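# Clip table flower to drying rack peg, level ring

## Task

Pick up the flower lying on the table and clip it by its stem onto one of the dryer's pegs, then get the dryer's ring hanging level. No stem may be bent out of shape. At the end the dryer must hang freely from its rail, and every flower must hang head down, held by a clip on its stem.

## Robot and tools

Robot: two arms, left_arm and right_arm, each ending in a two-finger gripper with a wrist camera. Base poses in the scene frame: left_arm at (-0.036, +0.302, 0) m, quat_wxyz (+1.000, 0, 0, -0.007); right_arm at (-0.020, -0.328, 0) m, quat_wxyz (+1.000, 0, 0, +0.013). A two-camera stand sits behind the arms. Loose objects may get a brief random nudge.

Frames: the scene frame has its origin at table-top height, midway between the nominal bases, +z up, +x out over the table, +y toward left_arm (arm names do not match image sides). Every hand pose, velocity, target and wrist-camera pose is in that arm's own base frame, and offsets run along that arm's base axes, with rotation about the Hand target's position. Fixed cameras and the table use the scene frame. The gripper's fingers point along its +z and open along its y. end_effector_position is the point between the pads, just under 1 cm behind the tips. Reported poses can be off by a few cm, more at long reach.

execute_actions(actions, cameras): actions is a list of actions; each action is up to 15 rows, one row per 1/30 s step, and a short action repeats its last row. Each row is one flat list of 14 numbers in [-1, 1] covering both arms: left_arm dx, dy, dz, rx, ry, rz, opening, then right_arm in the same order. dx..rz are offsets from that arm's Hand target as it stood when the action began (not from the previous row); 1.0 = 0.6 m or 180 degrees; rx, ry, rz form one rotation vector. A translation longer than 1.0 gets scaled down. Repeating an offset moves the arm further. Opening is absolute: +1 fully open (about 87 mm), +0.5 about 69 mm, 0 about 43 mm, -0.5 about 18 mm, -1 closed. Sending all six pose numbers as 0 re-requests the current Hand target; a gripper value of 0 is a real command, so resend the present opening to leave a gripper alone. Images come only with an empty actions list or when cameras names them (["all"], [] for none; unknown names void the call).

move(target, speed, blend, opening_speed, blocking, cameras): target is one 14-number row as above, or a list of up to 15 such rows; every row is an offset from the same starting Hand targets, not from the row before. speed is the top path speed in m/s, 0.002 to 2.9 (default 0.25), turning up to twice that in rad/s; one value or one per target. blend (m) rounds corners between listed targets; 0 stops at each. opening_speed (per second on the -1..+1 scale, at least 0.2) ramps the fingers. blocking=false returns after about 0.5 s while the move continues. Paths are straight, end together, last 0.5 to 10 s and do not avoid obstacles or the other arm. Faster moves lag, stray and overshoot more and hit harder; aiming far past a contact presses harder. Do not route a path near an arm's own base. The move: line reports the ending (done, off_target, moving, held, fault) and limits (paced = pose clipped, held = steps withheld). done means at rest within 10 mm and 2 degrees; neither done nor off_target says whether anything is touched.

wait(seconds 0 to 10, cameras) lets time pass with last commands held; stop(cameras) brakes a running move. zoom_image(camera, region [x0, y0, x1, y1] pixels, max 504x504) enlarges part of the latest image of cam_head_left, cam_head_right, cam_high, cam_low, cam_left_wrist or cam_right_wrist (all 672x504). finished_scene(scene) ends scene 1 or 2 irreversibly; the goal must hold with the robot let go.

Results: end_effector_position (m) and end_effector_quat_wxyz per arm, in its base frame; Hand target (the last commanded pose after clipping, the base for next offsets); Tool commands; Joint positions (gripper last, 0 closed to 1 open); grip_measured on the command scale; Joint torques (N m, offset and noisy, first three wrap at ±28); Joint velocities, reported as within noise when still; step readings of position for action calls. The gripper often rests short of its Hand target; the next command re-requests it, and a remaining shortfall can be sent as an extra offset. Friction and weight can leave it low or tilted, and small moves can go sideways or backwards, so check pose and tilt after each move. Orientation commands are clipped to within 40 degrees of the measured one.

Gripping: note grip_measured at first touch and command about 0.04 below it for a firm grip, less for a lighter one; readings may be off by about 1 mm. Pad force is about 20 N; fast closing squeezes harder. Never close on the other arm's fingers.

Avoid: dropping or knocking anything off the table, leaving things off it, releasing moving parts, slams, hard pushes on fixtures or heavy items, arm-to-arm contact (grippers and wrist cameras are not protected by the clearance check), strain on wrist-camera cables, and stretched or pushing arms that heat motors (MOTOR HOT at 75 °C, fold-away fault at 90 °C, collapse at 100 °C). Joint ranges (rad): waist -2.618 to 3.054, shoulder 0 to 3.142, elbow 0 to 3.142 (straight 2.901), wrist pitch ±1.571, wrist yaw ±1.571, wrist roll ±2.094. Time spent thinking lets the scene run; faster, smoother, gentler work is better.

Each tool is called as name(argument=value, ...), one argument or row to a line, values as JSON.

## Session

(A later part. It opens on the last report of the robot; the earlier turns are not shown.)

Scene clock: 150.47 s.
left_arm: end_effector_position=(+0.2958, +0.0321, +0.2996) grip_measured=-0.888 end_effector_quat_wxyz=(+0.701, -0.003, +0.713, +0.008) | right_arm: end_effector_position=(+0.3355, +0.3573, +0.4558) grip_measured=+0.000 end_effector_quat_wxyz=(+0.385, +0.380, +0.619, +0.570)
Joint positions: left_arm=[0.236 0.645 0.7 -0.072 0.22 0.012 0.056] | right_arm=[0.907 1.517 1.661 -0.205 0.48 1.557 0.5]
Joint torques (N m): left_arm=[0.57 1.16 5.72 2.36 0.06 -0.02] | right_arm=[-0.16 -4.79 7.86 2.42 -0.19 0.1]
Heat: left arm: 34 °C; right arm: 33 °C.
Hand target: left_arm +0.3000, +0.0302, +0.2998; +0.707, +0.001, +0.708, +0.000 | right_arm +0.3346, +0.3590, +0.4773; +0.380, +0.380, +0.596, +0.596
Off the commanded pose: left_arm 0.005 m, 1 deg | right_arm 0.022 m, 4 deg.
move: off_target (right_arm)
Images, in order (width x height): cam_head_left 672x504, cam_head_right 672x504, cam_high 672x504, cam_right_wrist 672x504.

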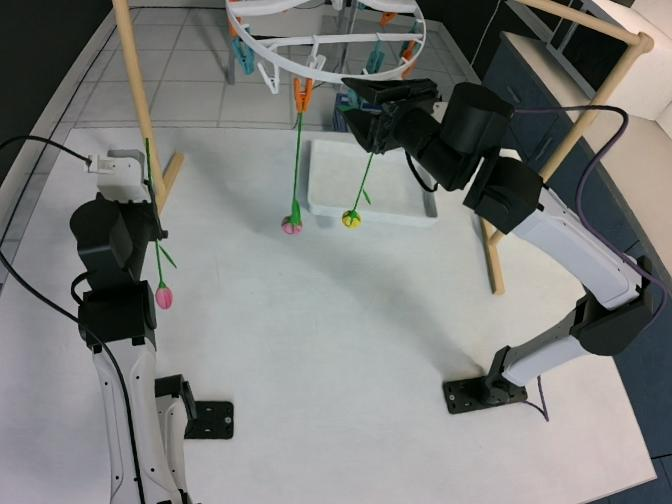

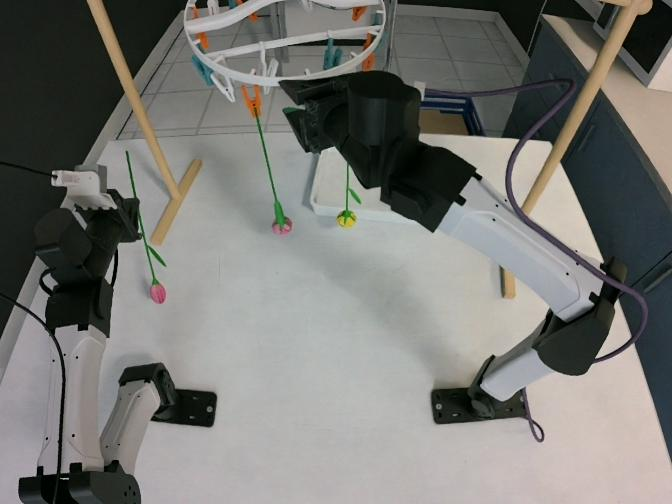

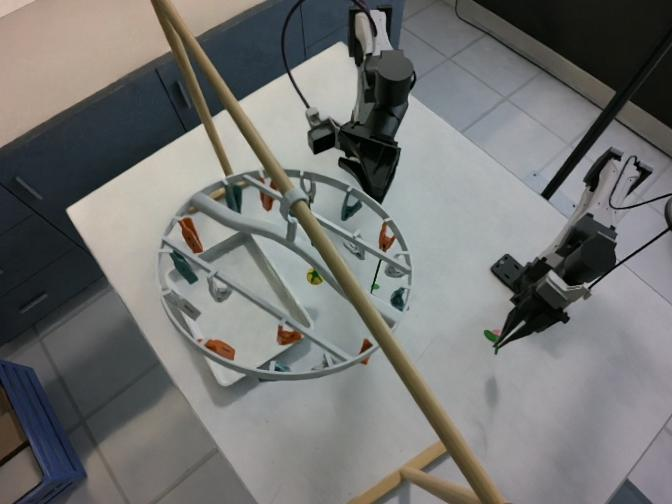

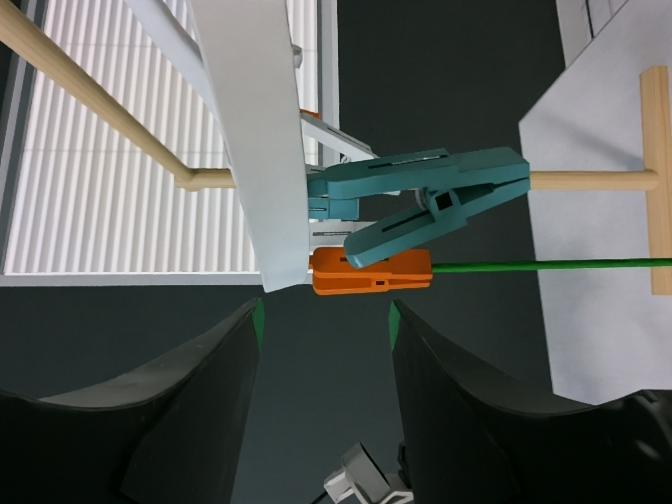

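move(
  target=[
    [0,0,0,0,0,0,-1,0,0,0.022,0,0,0,0.0],
    [0,0,0,0,0,0,-1,0.0224,0.0112,0.022,0,0,0,0.0],
  ],
  speed=0.06,
  cameras=["cam_right_wrist","cam_high","cam_head_left"],
)

zoom_image(
  camera="cam_head_left",
  region=[240, 20, 440, 180],
)

zoom_image(
  camera="cam_high",
  region=[320, 130, 440, 250],
)

Scene clock: 157.70 s.
left_arm: end_effector_position=(+0.2958, +0.0321, +0.2996) grip_measured=-0.888 end_effector_quat_wxyz=(+0.701, -0.003, +0.713, +0.008) | right_arm: end_effector_position=(+0.3497, +0.3656, +0.4834) grip_measured=+0.000 end_effector_quat_wxyz=(+0.387, +0.379, +0.599, +0.590)
Joint positions: left_arm=[0.236 0.645 0.7 -0.072 0.22 0.012 0.056] | right_arm=[0.889 1.595 1.796 -0.205 0.462 1.557 0.5]
Joint torques (N m): left_arm=[0.47 1.29 5.72 2.35 0.11 -0.05] | right_arm=[-0.29 -5.37 7.68 1.81 -0.2 0.1]
Heat: left arm: 34 °C; right arm: 34 °C.
Hand target: left_arm +0.3000, +0.0302, +0.2998; +0.707, +0.001, +0.708, +0.000 | right_arm +0.3480, +0.3657, +0.4905; +0.380, +0.380, +0.596, +0.596
Off the commanded pose: left_arm 0.005 m, 1 deg | right_arm 0.007 m, 1 deg.
move: done
Images, in order (width x height): cam_head_left 672x504, cam_high 672x504, cam_right_wrist 672x504.

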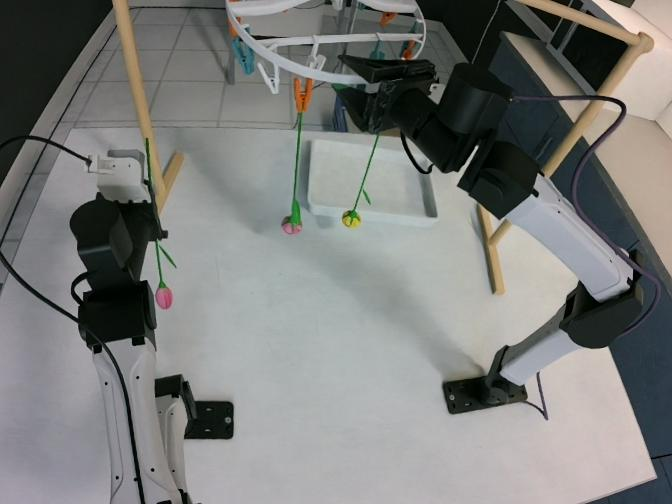

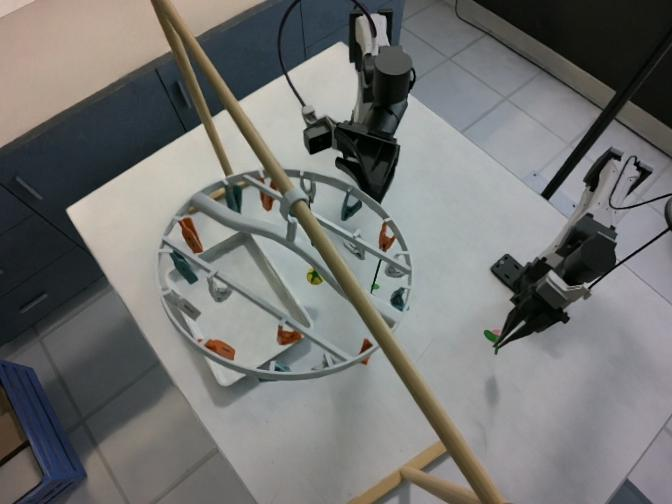

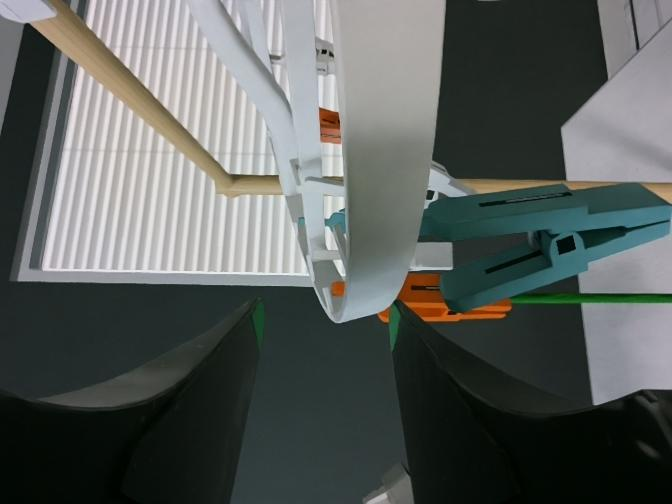

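Scaled by 2.520 from the camera's 672x504 image, which has a finer 960x720 frame.

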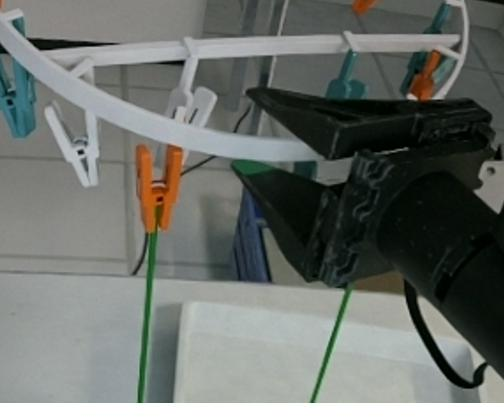

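Scaled by 4.200 from the camera's 672x504 image, which has a finer 960x720 frame.

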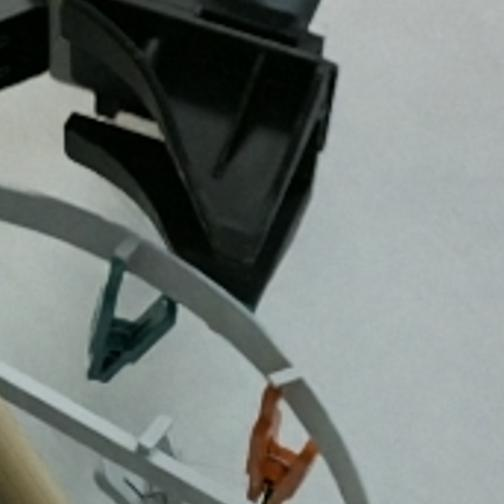

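move(
  target=[
    [0,0,0,0,0,0,-1,0.0179,0.0089,-0.02,0,0,0,0.0],
    [0,0,0,0,0,0,-1,0.0179,0.0089,-0.02,0,0,0,-0.7],
  ],
  speed=0.06,
  opening_speed=0.6,
  cameras=["cam_right_wrist","cam_high","cam_head_left"],
)

zoom_image(
  camera="cam_head_left",
  region=[240, 20, 440, 180],
)

zoom_image(
  camera="cam_high",
  region=[140, 130, 440, 390],
)

Scene clock: 161.53 s.
left_arm: end_effector_position=(+0.2958, +0.0321, +0.2996) grip_measured=-0.888 end_effector_quat_wxyz=(+0.701, -0.003, +0.713, +0.008) | right_arm: end_effector_position=(+0.3554, +0.3708, +0.4738) grip_measured=-0.553 end_effector_quat_wxyz=(+0.382, +0.379, +0.606, +0.586)
Joint positions: left_arm=[0.236 0.645 0.7 -0.072 0.22 0.012 0.056] | right_arm=[0.881 1.615 1.796 -0.205 0.447 1.561 0.223]
Joint torques (N m): left_arm=[0.32 1.21 5.57 2.35 0.03 -0.01] | right_arm=[-0.29 -5.55 5.35 2.35 -0.17 0.06]
Heat: left arm: 34 °C; right arm: 34 °C.
Hand target: left_arm +0.3000, +0.0302, +0.2998; +0.707, +0.001, +0.708, +0.000 | right_arm +0.3587, +0.3710, +0.4785; +0.380, +0.380, +0.596, +0.596
Off the commanded pose: left_arm 0.005 m, 1 deg | right_arm 0.006 m, 2 deg.
move: done
Images, in order (width x height): cam_head_left 672x504, cam_high 672x504, cam_right_wrist 672x504.

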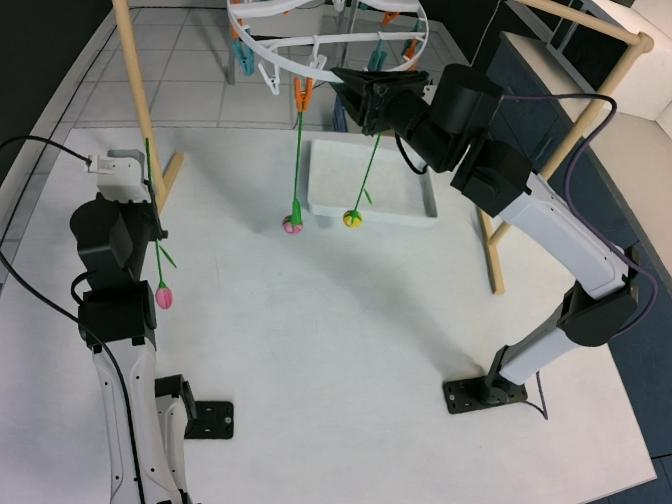

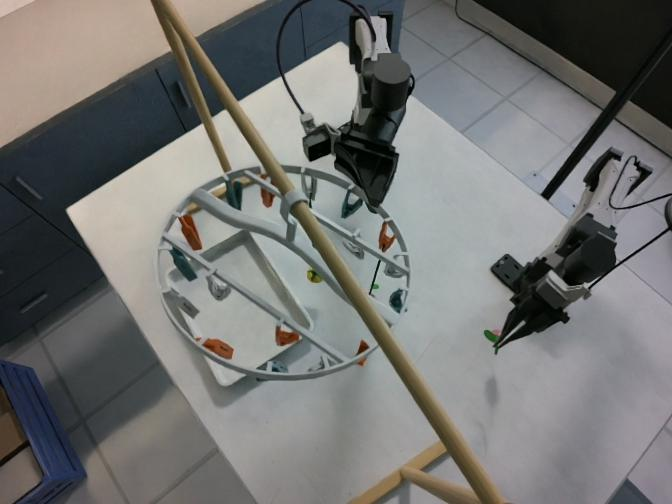

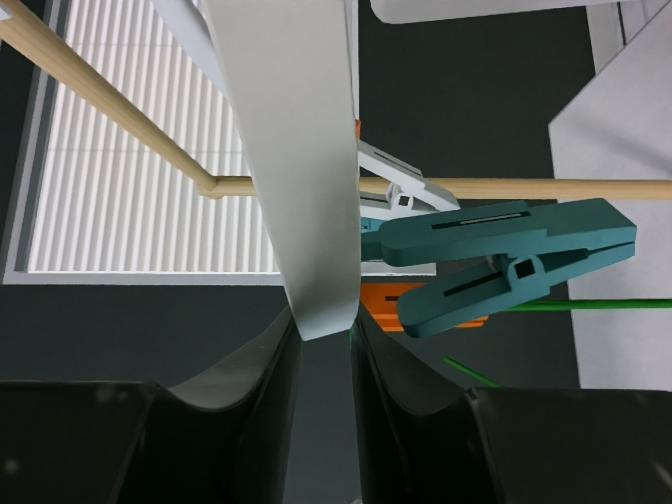

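Scaled by 2.520 from the camera's 672x504 image, which has a finer 960x720 frame.

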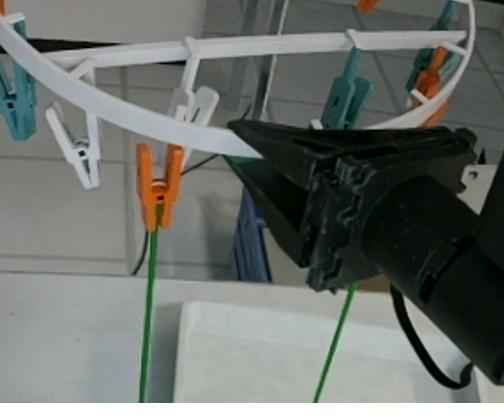

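Scaled by 1.680 from the camera's 672x504 image, which has a finer 960x720 frame.

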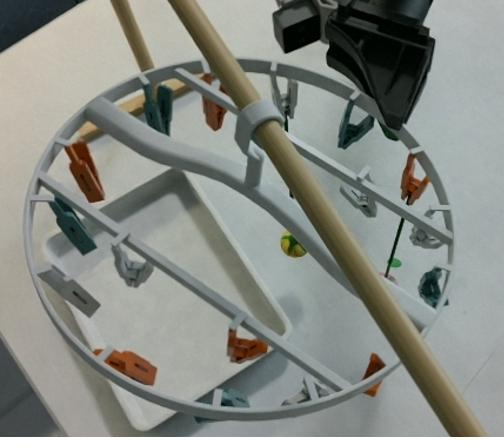

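move(
  target=[
    [0,0,0,0,0,0,-1,0.006,-0.093,0,0,0,0.0556,-0.7],
    [0,0,0,0,0,0,-1,0.0457,-0.178,0,0,0,0.1222,-0.7],
    [0,0,0,0,0,0,-1,0.0867,-0.2265,0,0,0,0.162,-0.7],
    [0,0,0,0,0,0,-1,0.1357,-0.2545,0,0,0,0.1889,-0.7],
  ],
  speed=0.08,
  blend=[0.02,0.02,0.02,0],
  cameras=["cam_right_wrist","cam_high","cam_head_left","cam_low"],
)

zoom_image(
  camera="cam_high",
  region=[140, 130, 440, 390],
)

zoom_image(
  camera="cam_low",
  region=[275, 110, 385, 190],
)

Scene clock: 168.90 s.
left_arm: end_effector_position=(+0.2958, +0.0321, +0.2996) grip_measured=-0.888 end_effector_quat_wxyz=(+0.701, -0.003, +0.713, +0.008) | right_arm: end_effector_position=(+0.4379, +0.2249, +0.4650) grip_measured=-0.562 end_effector_quat_wxyz=(+0.182, +0.178, +0.689, +0.678)
Joint positions: left_arm=[0.236 0.645 0.7 -0.072 0.22 0.012 0.056] | right_arm=[0.132 1.822 1.991 -0.191 -0.923 1.544 0.219]
Joint torques (N m): left_arm=[0.38 1.09 5.67 2.36 0.08 -0.03] | right_arm=[-0.46 -7.57 8.65 1.77 0 0.17]
Heat: left arm: 35 °C; right arm: 34 °C.
Hand target: left_arm +0.3000, +0.0302, +0.2998; +0.707, +0.001, +0.708, +0.000 | right_arm +0.4402, +0.2183, +0.4785; +0.189, +0.189, +0.681, +0.681
Off the commanded pose: left_arm 0.005 m, 1 deg | right_arm 0.015 m, 2 deg.
move: off_target (right_arm)
Images, in order (width x height): cam_head_left 672x504, cam_high 672x504, cam_low 672x504, cam_right_wrist 672x504.

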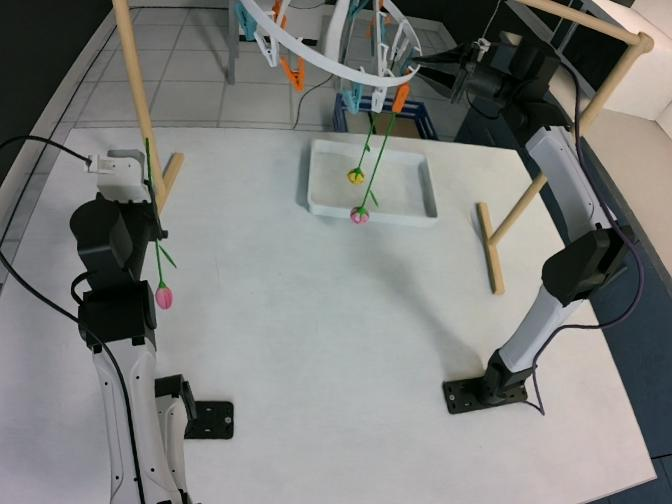

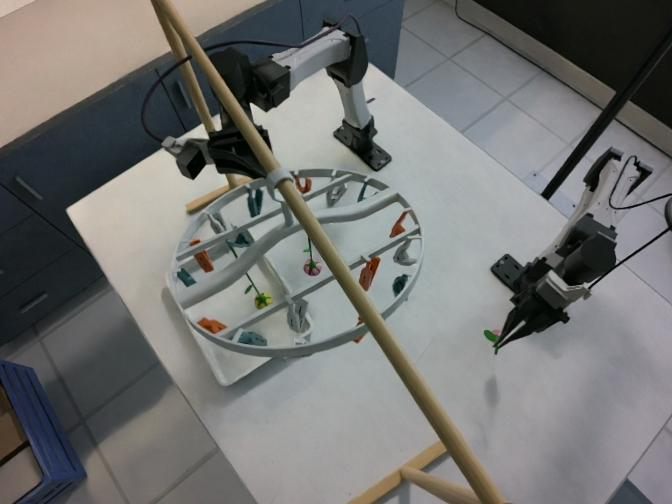

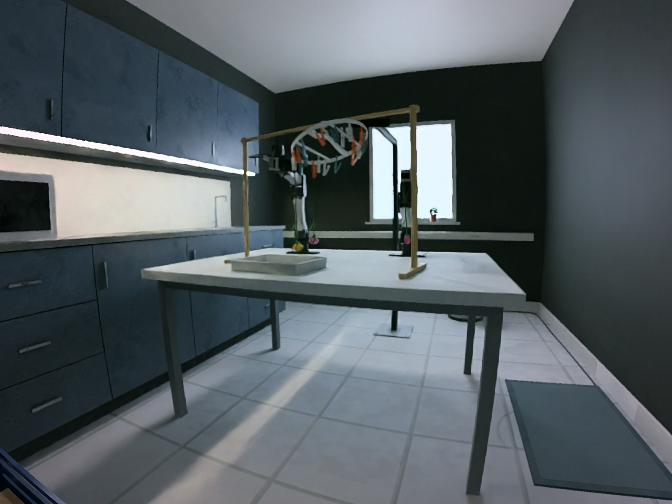

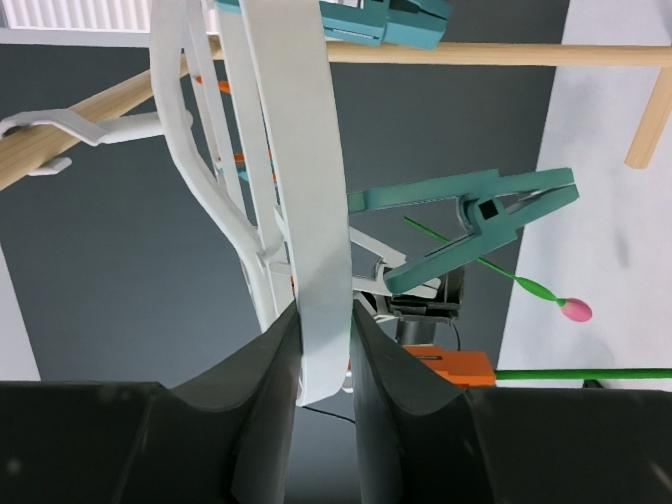

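Scaled by 1.680 from the camera's 672x504 image, which has a finer 960x720 frame.

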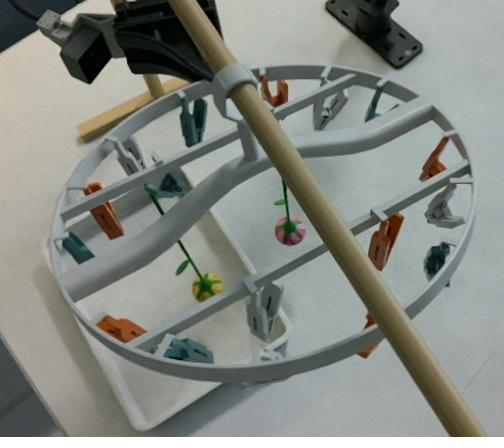

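Scaled by 4.582 from the camera's 672x504 image, which has a finer 960x720 frame.

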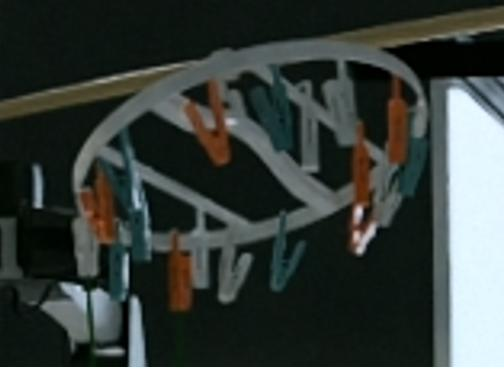

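move(
  target=[
    [0,0,0,0,0,0,-1,0,0,0,0,0,0,0.0],
    [0,0,0,0,0,0,-1,-0.0573,-0.1015,0.0025,0,0,0,0.0],
    [0,0,0,0,0,0,-1,-0.267,0.0978,0.0192,0,0,-0.0889,0.0],
    [0,0,0,0,0,0,-1,-0.2082,0.2732,0.0308,0,0,-0.1889,0.0],
  ],
  speed=0.13,
  opening_speed=1.0,
  blend=[0,0.02,0.04,0],
  cameras=["cam_right_wrist","cam_high","cam_head_left","cam_low"],
)

zoom_image(
  camera="cam_high",
  region=[140, 130, 440, 390],
)

Scene clock: 176.10 s.
left_arm: end_effector_position=(+0.2958, +0.0321, +0.2996) grip_measured=-0.888 end_effector_quat_wxyz=(+0.701, -0.003, +0.713, +0.008) | right_arm: end_effector_position=(+0.3123, +0.3875, +0.4905) grip_measured=+0.000 end_effector_quat_wxyz=(+0.375, +0.367, +0.605, +0.598)
Joint positions: left_arm=[0.236 0.645 0.7 -0.072 0.22 0.012 0.056] | right_arm=[1.001 1.585 1.814 -0.233 0.535 1.558 0.5]
Joint torques (N m): left_arm=[0.17 1.06 5.7 2.34 0.04 -0.03] | right_arm=[0.42 -5.2 7.56 1.79 0.12 0.08]
Heat: left arm: 35 °C; right arm: 34 °C.
Hand target: left_arm +0.3000, +0.0302, +0.2998; +0.707, +0.001, +0.708, +0.000 | right_arm +0.3152, +0.3823, +0.4970; +0.380, +0.380, +0.596, +0.596
Off the commanded pose: left_arm 0.005 m, 1 deg | right_arm 0.009 m, 2 deg.
move: done
Images, in order (width x height): cam_head_left 672x504, cam_high 672x504, cam_low 672x504, cam_right_wrist 672x504.

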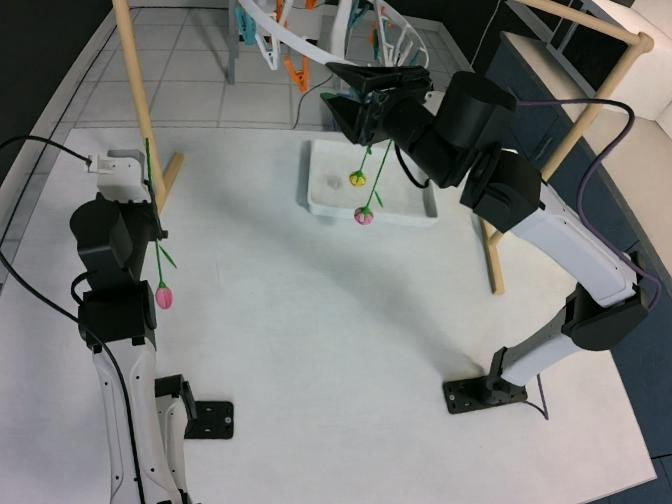

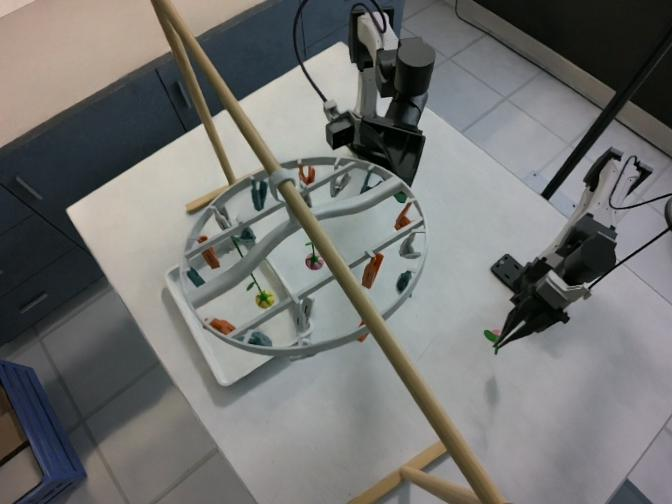

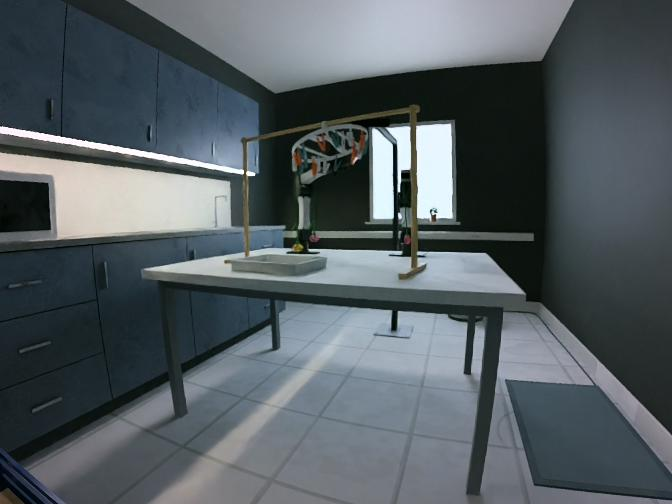

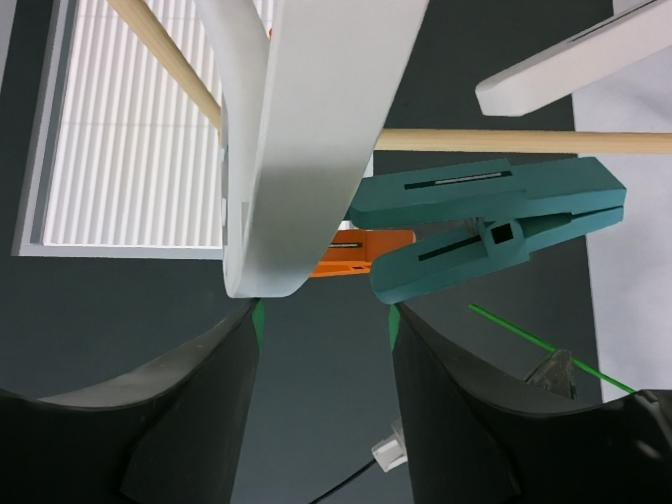

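Scaled by 1.680 from the camera's 672x504 image, which has a finer 960x720 frame.

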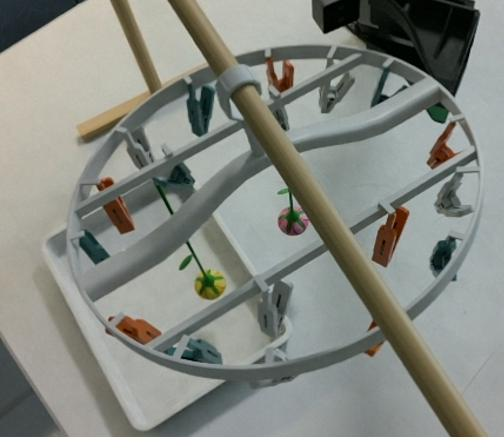

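move(
  target=[
    [0,0,0,0,0,0,-1,-0.0447,-0.0223,0.0367,0,0,0,0.0],
    [0,0,0,0,0,0,-1,-0.0332,0.0212,0.0367,0,0,0,0.0],
    [0,0,0,0,0,0,-1,0.015,0.045,0.0367,0,0,0,0.0],
  ],
  speed=0.08,
  blend=[0.01,0.01,0],
  cameras=["cam_right_wrist","cam_high","cam_head_left"],
)

zoom_image(
  camera="cam_high",
  region=[330, 130, 450, 250],
)

Scene clock: 182.50 s.
left_arm: end_effector_position=(+0.2958, +0.0321, +0.2996) grip_measured=-0.888 end_effector_quat_wxyz=(+0.701, -0.003, +0.713, +0.008) | right_arm: end_effector_position=(+0.3258, +0.4083, +0.5199) grip_measured=+0.000 end_effector_quat_wxyz=(+0.386, +0.379, +0.589, +0.600)
Joint positions: left_arm=[0.236 0.645 0.7 -0.072 0.22 0.012 0.056] | right_arm=[1.019 1.75 2.107 -0.336 0.592 1.558 0.5]
Joint torques (N m): left_arm=[0.47 1.13 5.72 2.37 0.06 -0.03] | right_arm=[-0.06 -6.04 7.09 1.53 -0.21 0.08]
Heat: left arm: 35 °C; right arm: 34 °C.
Hand target: left_arm +0.3000, +0.0302, +0.2998; +0.707, +0.001, +0.708, +0.000 | right_arm +0.3242, +0.4093, +0.5190; +0.380, +0.380, +0.596, +0.596
Off the commanded pose: left_arm 0.005 m, 1 deg | right_arm 0.002 m, 1 deg.
move: done
Images, in order (width x height): cam_head_left 672x504, cam_high 672x504, cam_right_wrist 672x504.

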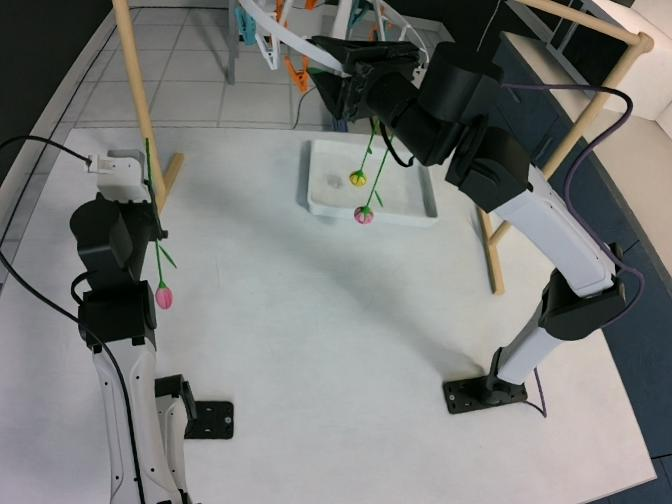

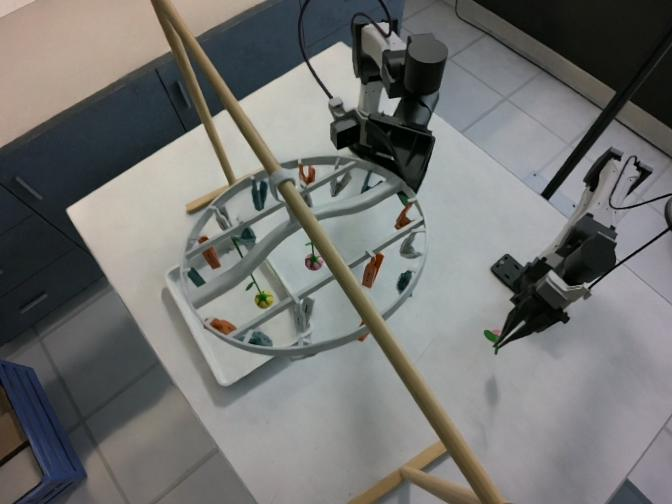

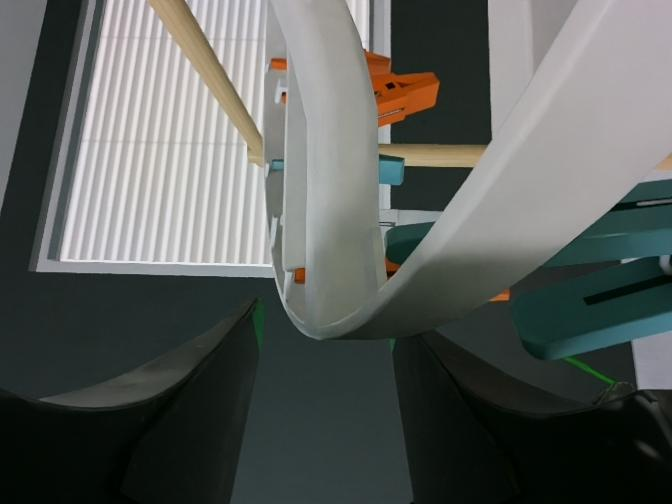

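Scaled by 4.200 from the camera's 672x504 image, which has a finer 960x720 frame.

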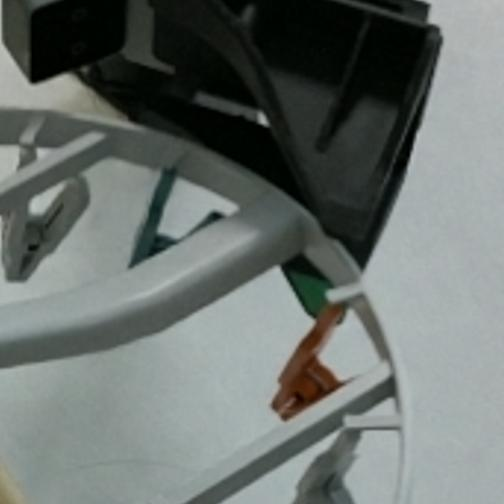

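move(
  target=[
    [0,0,0,0,0,0,-1,-0.008,-0.009,-0.02,0,0,0,0.0],
    [0,0,0,0,0,0,-1,-0.008,-0.009,-0.02,0,0,0,-0.7],
  ],
  speed=0.06,
  opening_speed=0.6,
  cameras=["cam_right_wrist","cam_high","cam_head_left"],
)

zoom_image(
  camera="cam_high",
  region=[330, 130, 450, 250],
)

zoom_image(
  camera="cam_head_left",
  region=[230, 0, 450, 160],
)

Scene clock: 186.67 s.
left_arm: end_effector_position=(+0.2958, +0.0321, +0.2996) grip_measured=-0.888 end_effector_quat_wxyz=(+0.701, -0.003, +0.713, +0.008) | right_arm: end_effector_position=(+0.3233, +0.4139, +0.4875) grip_measured=-0.700 end_effector_quat_wxyz=(+0.383, +0.376, +0.617, +0.576)
Joint positions: left_arm=[0.236 0.645 0.7 -0.072 0.22 0.012 0.056] | right_arm=[1.028 1.724 2.008 -0.336 0.591 1.56 0.15]
Joint torques (N m): left_arm=[0.39 1.18 5.7 2.33 0.04 -0.02] | right_arm=[0.17 -8.94 4.86 2.23 -0.14 0.07]
Heat: left arm: 35 °C; right arm: 33 °C.
Hand target: left_arm +0.3000, +0.0302, +0.2998; +0.707, +0.001, +0.708, +0.000 | right_arm +0.3194, +0.4039, +0.5070; +0.380, +0.380, +0.596, +0.596
Off the commanded pose: left_arm 0.005 m, 1 deg | right_arm 0.022 m, 3 deg.
move: off_target (right_arm); target 2's new opening was sent with right_arm's hand 0.022 m and 3 deg from that target
Images, in order (width x height): cam_head_left 672x504, cam_high 672x504, cam_right_wrist 672x504.

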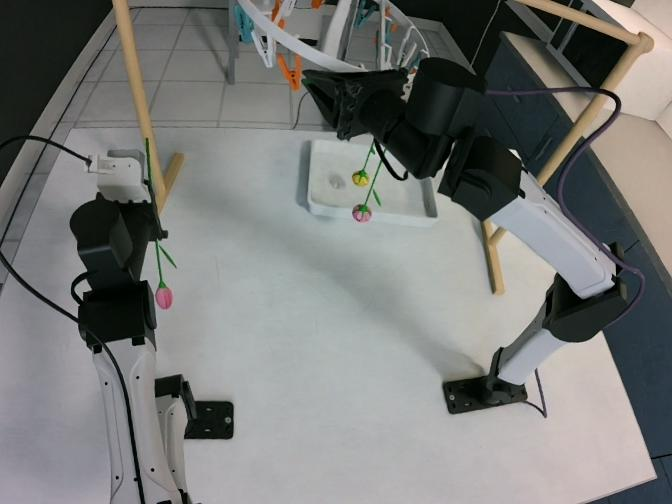

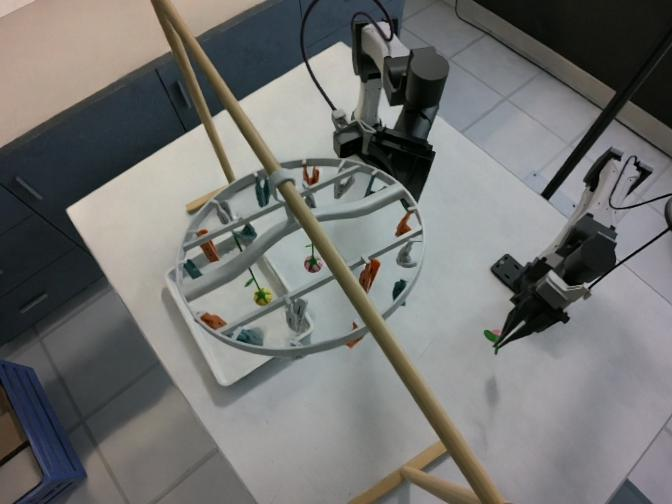

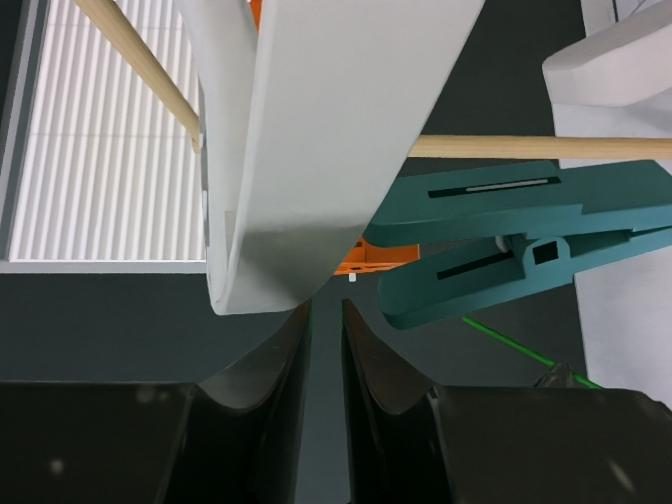

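Scaled by 4.200 from the camera's 672x504 image, which has a finer 960x720 frame.

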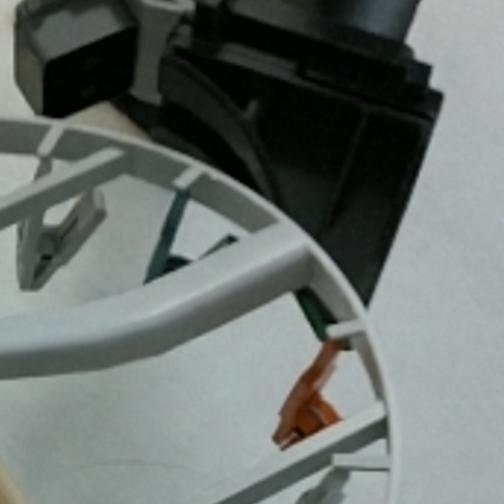

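Scaled by 2.291 from the camera's 672x504 image, which has a finer 960x720 frame.

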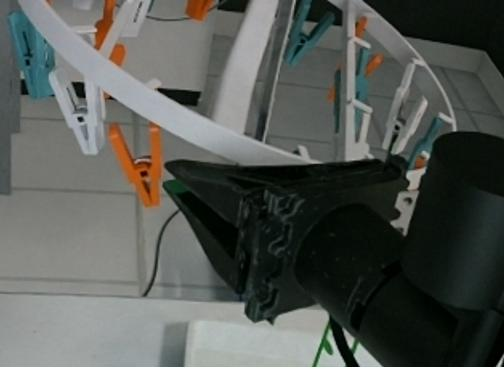

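move(
  target=[
    [0,0,0,0,0,0,-1,-0.0097,-0.0298,-0.0408,0,0,0,-1],
    [0,0,0,0,0,0,-1,0.0328,-0.0435,-0.0408,0,0,0,-1],
    [0,0,0,0,0,0,-1,0.0325,-0.0653,-0.0408,0,0,0.0111,-1],
    [0,0,0,0,0,0,-1,0.0437,-0.1438,-0.0408,0,0,0.0556,-1],
  ],
  speed=0.08,
  blend=[0.008,0.01,0.02,0],
  cameras=["cam_right_wrist","cam_high","cam_head_left"],
)

zoom_image(
  camera="cam_high",
  region=[140, 130, 440, 390],
)

Scene clock: 192.10 s.
left_arm: end_effector_position=(+0.2958, +0.0321, +0.2996) grip_measured=-0.888 end_effector_quat_wxyz=(+0.701, -0.003, +0.713, +0.008) | right_arm: end_effector_position=(+0.3530, +0.3215, +0.4658) grip_measured=-1.000 end_effector_quat_wxyz=(+0.326, +0.333, +0.644, +0.607)
Joint positions: left_arm=[0.236 0.645 0.7 -0.072 0.22 0.012 0.056] | right_arm=[0.682 1.474 1.655 -0.233 0.081 1.56 0]
Joint torques (N m): left_arm=[0.39 1.2 5.68 2.38 0.07 -0.02] | right_arm=[-0.12 -6.87 5.12 2.46 -0.22 0.06]
Heat: left arm: 36 °C; right arm: 34 °C.
Hand target: left_arm +0.3000, +0.0302, +0.2998; +0.707, +0.001, +0.708, +0.000 | right_arm +0.3457, +0.3176, +0.4825; +0.327, +0.326, +0.627, +0.627
Off the commanded pose: left_arm 0.005 m, 1 deg | right_arm 0.019 m, 3 deg.
move: off_target (right_arm); blend cut to 0.0087 m at target 2, 0.0087 m at target 3
Images, in order (width x height): cam_head_left 672x504, cam_high 672x504, cam_right_wrist 672x504.

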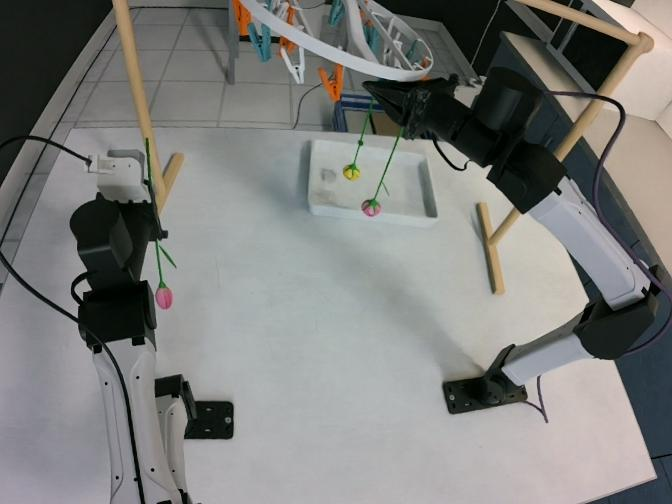

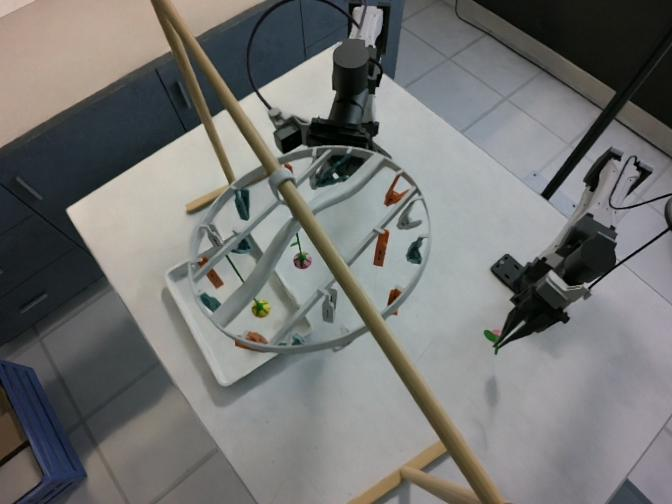

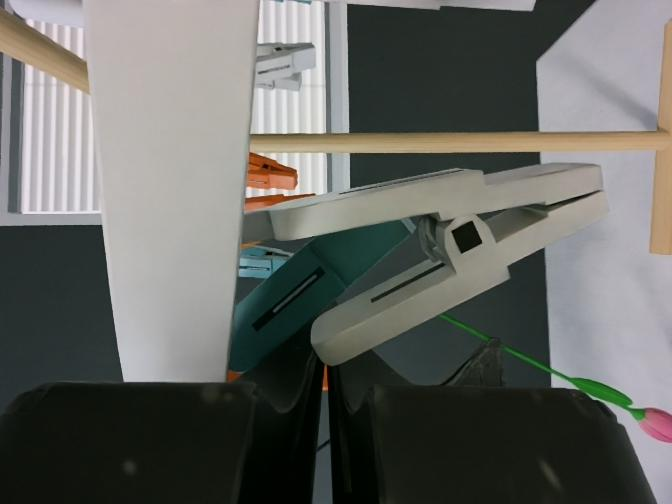

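Scaled by 1.680 from the camera's 672x504 image, which has a finer 960x720 frame.

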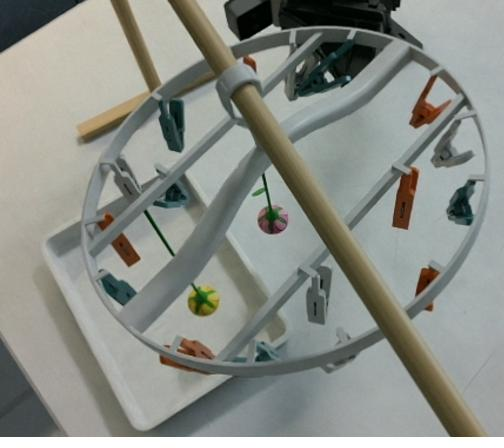

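move(
  target=[
    [0,0,0,0,0,0,-1,0.0498,-0.0562,0,0,0,0.0667,-1],
    [0,0,0,0,0,0,-1,0.1142,-0.1063,0,0,0,0.1333,-1],
    [0,0,0,0,0,0,-1,0.149,-0.1198,0,0,0,0.178,-1],
  ],
  speed=0.08,
  blend=[0.02,0.02,0],
  cameras=["cam_right_wrist","cam_high","cam_head_left"],
)

zoom_image(
  camera="cam_high",
  region=[140, 130, 440, 390],
)

Scene clock: 198.20 s.
left_arm: end_effector_position=(+0.2958, +0.0321, +0.2996) grip_measured=-0.888 end_effector_quat_wxyz=(+0.701, -0.003, +0.713, +0.008) | right_arm: end_effector_position=(+0.4424, +0.2429, +0.4779) grip_measured=-1.000 end_effector_quat_wxyz=(+0.159, +0.147, +0.690, +0.691)
Joint positions: left_arm=[0.236 0.645 0.7 -0.072 0.22 0.012 0.056] | right_arm=[0.162 1.934 2.175 -0.231 -0.974 1.563 0]
Joint torques (N m): left_arm=[0.42 1.1 5.64 2.35 0.07 -0.08] | right_arm=[0.09 -7.83 7.8 1.55 -0.3 0.09]
Heat: left arm: 36 °C; right arm: 34 °C.
Hand target: left_arm +0.3000, +0.0302, +0.2998; +0.707, +0.001, +0.708, +0.000 | right_arm +0.4351, +0.2457, +0.4825; +0.141, +0.140, +0.693, +0.693
Off the commanded pose: left_arm 0.005 m, 1 deg | right_arm 0.009 m, 2 deg.
move: done
Images, in order (width x height): cam_head_left 672x504, cam_high 672x504, cam_right_wrist 672x504.

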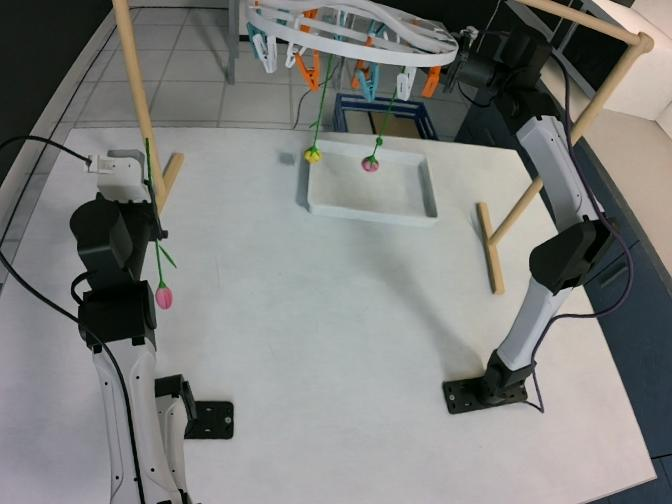

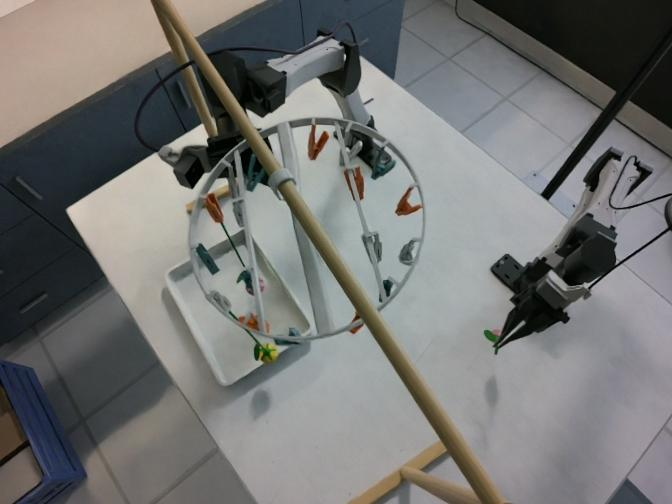

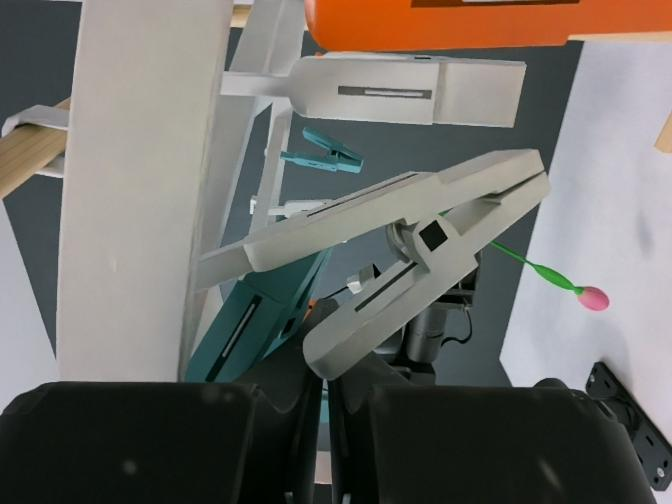

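Scaled by 1.680 from the camera's 672x504 image, which has a finer 960x720 frame.

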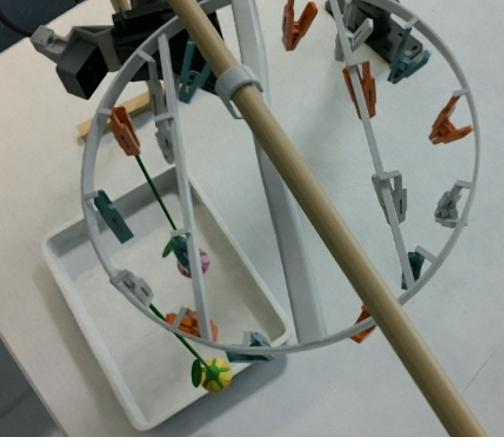

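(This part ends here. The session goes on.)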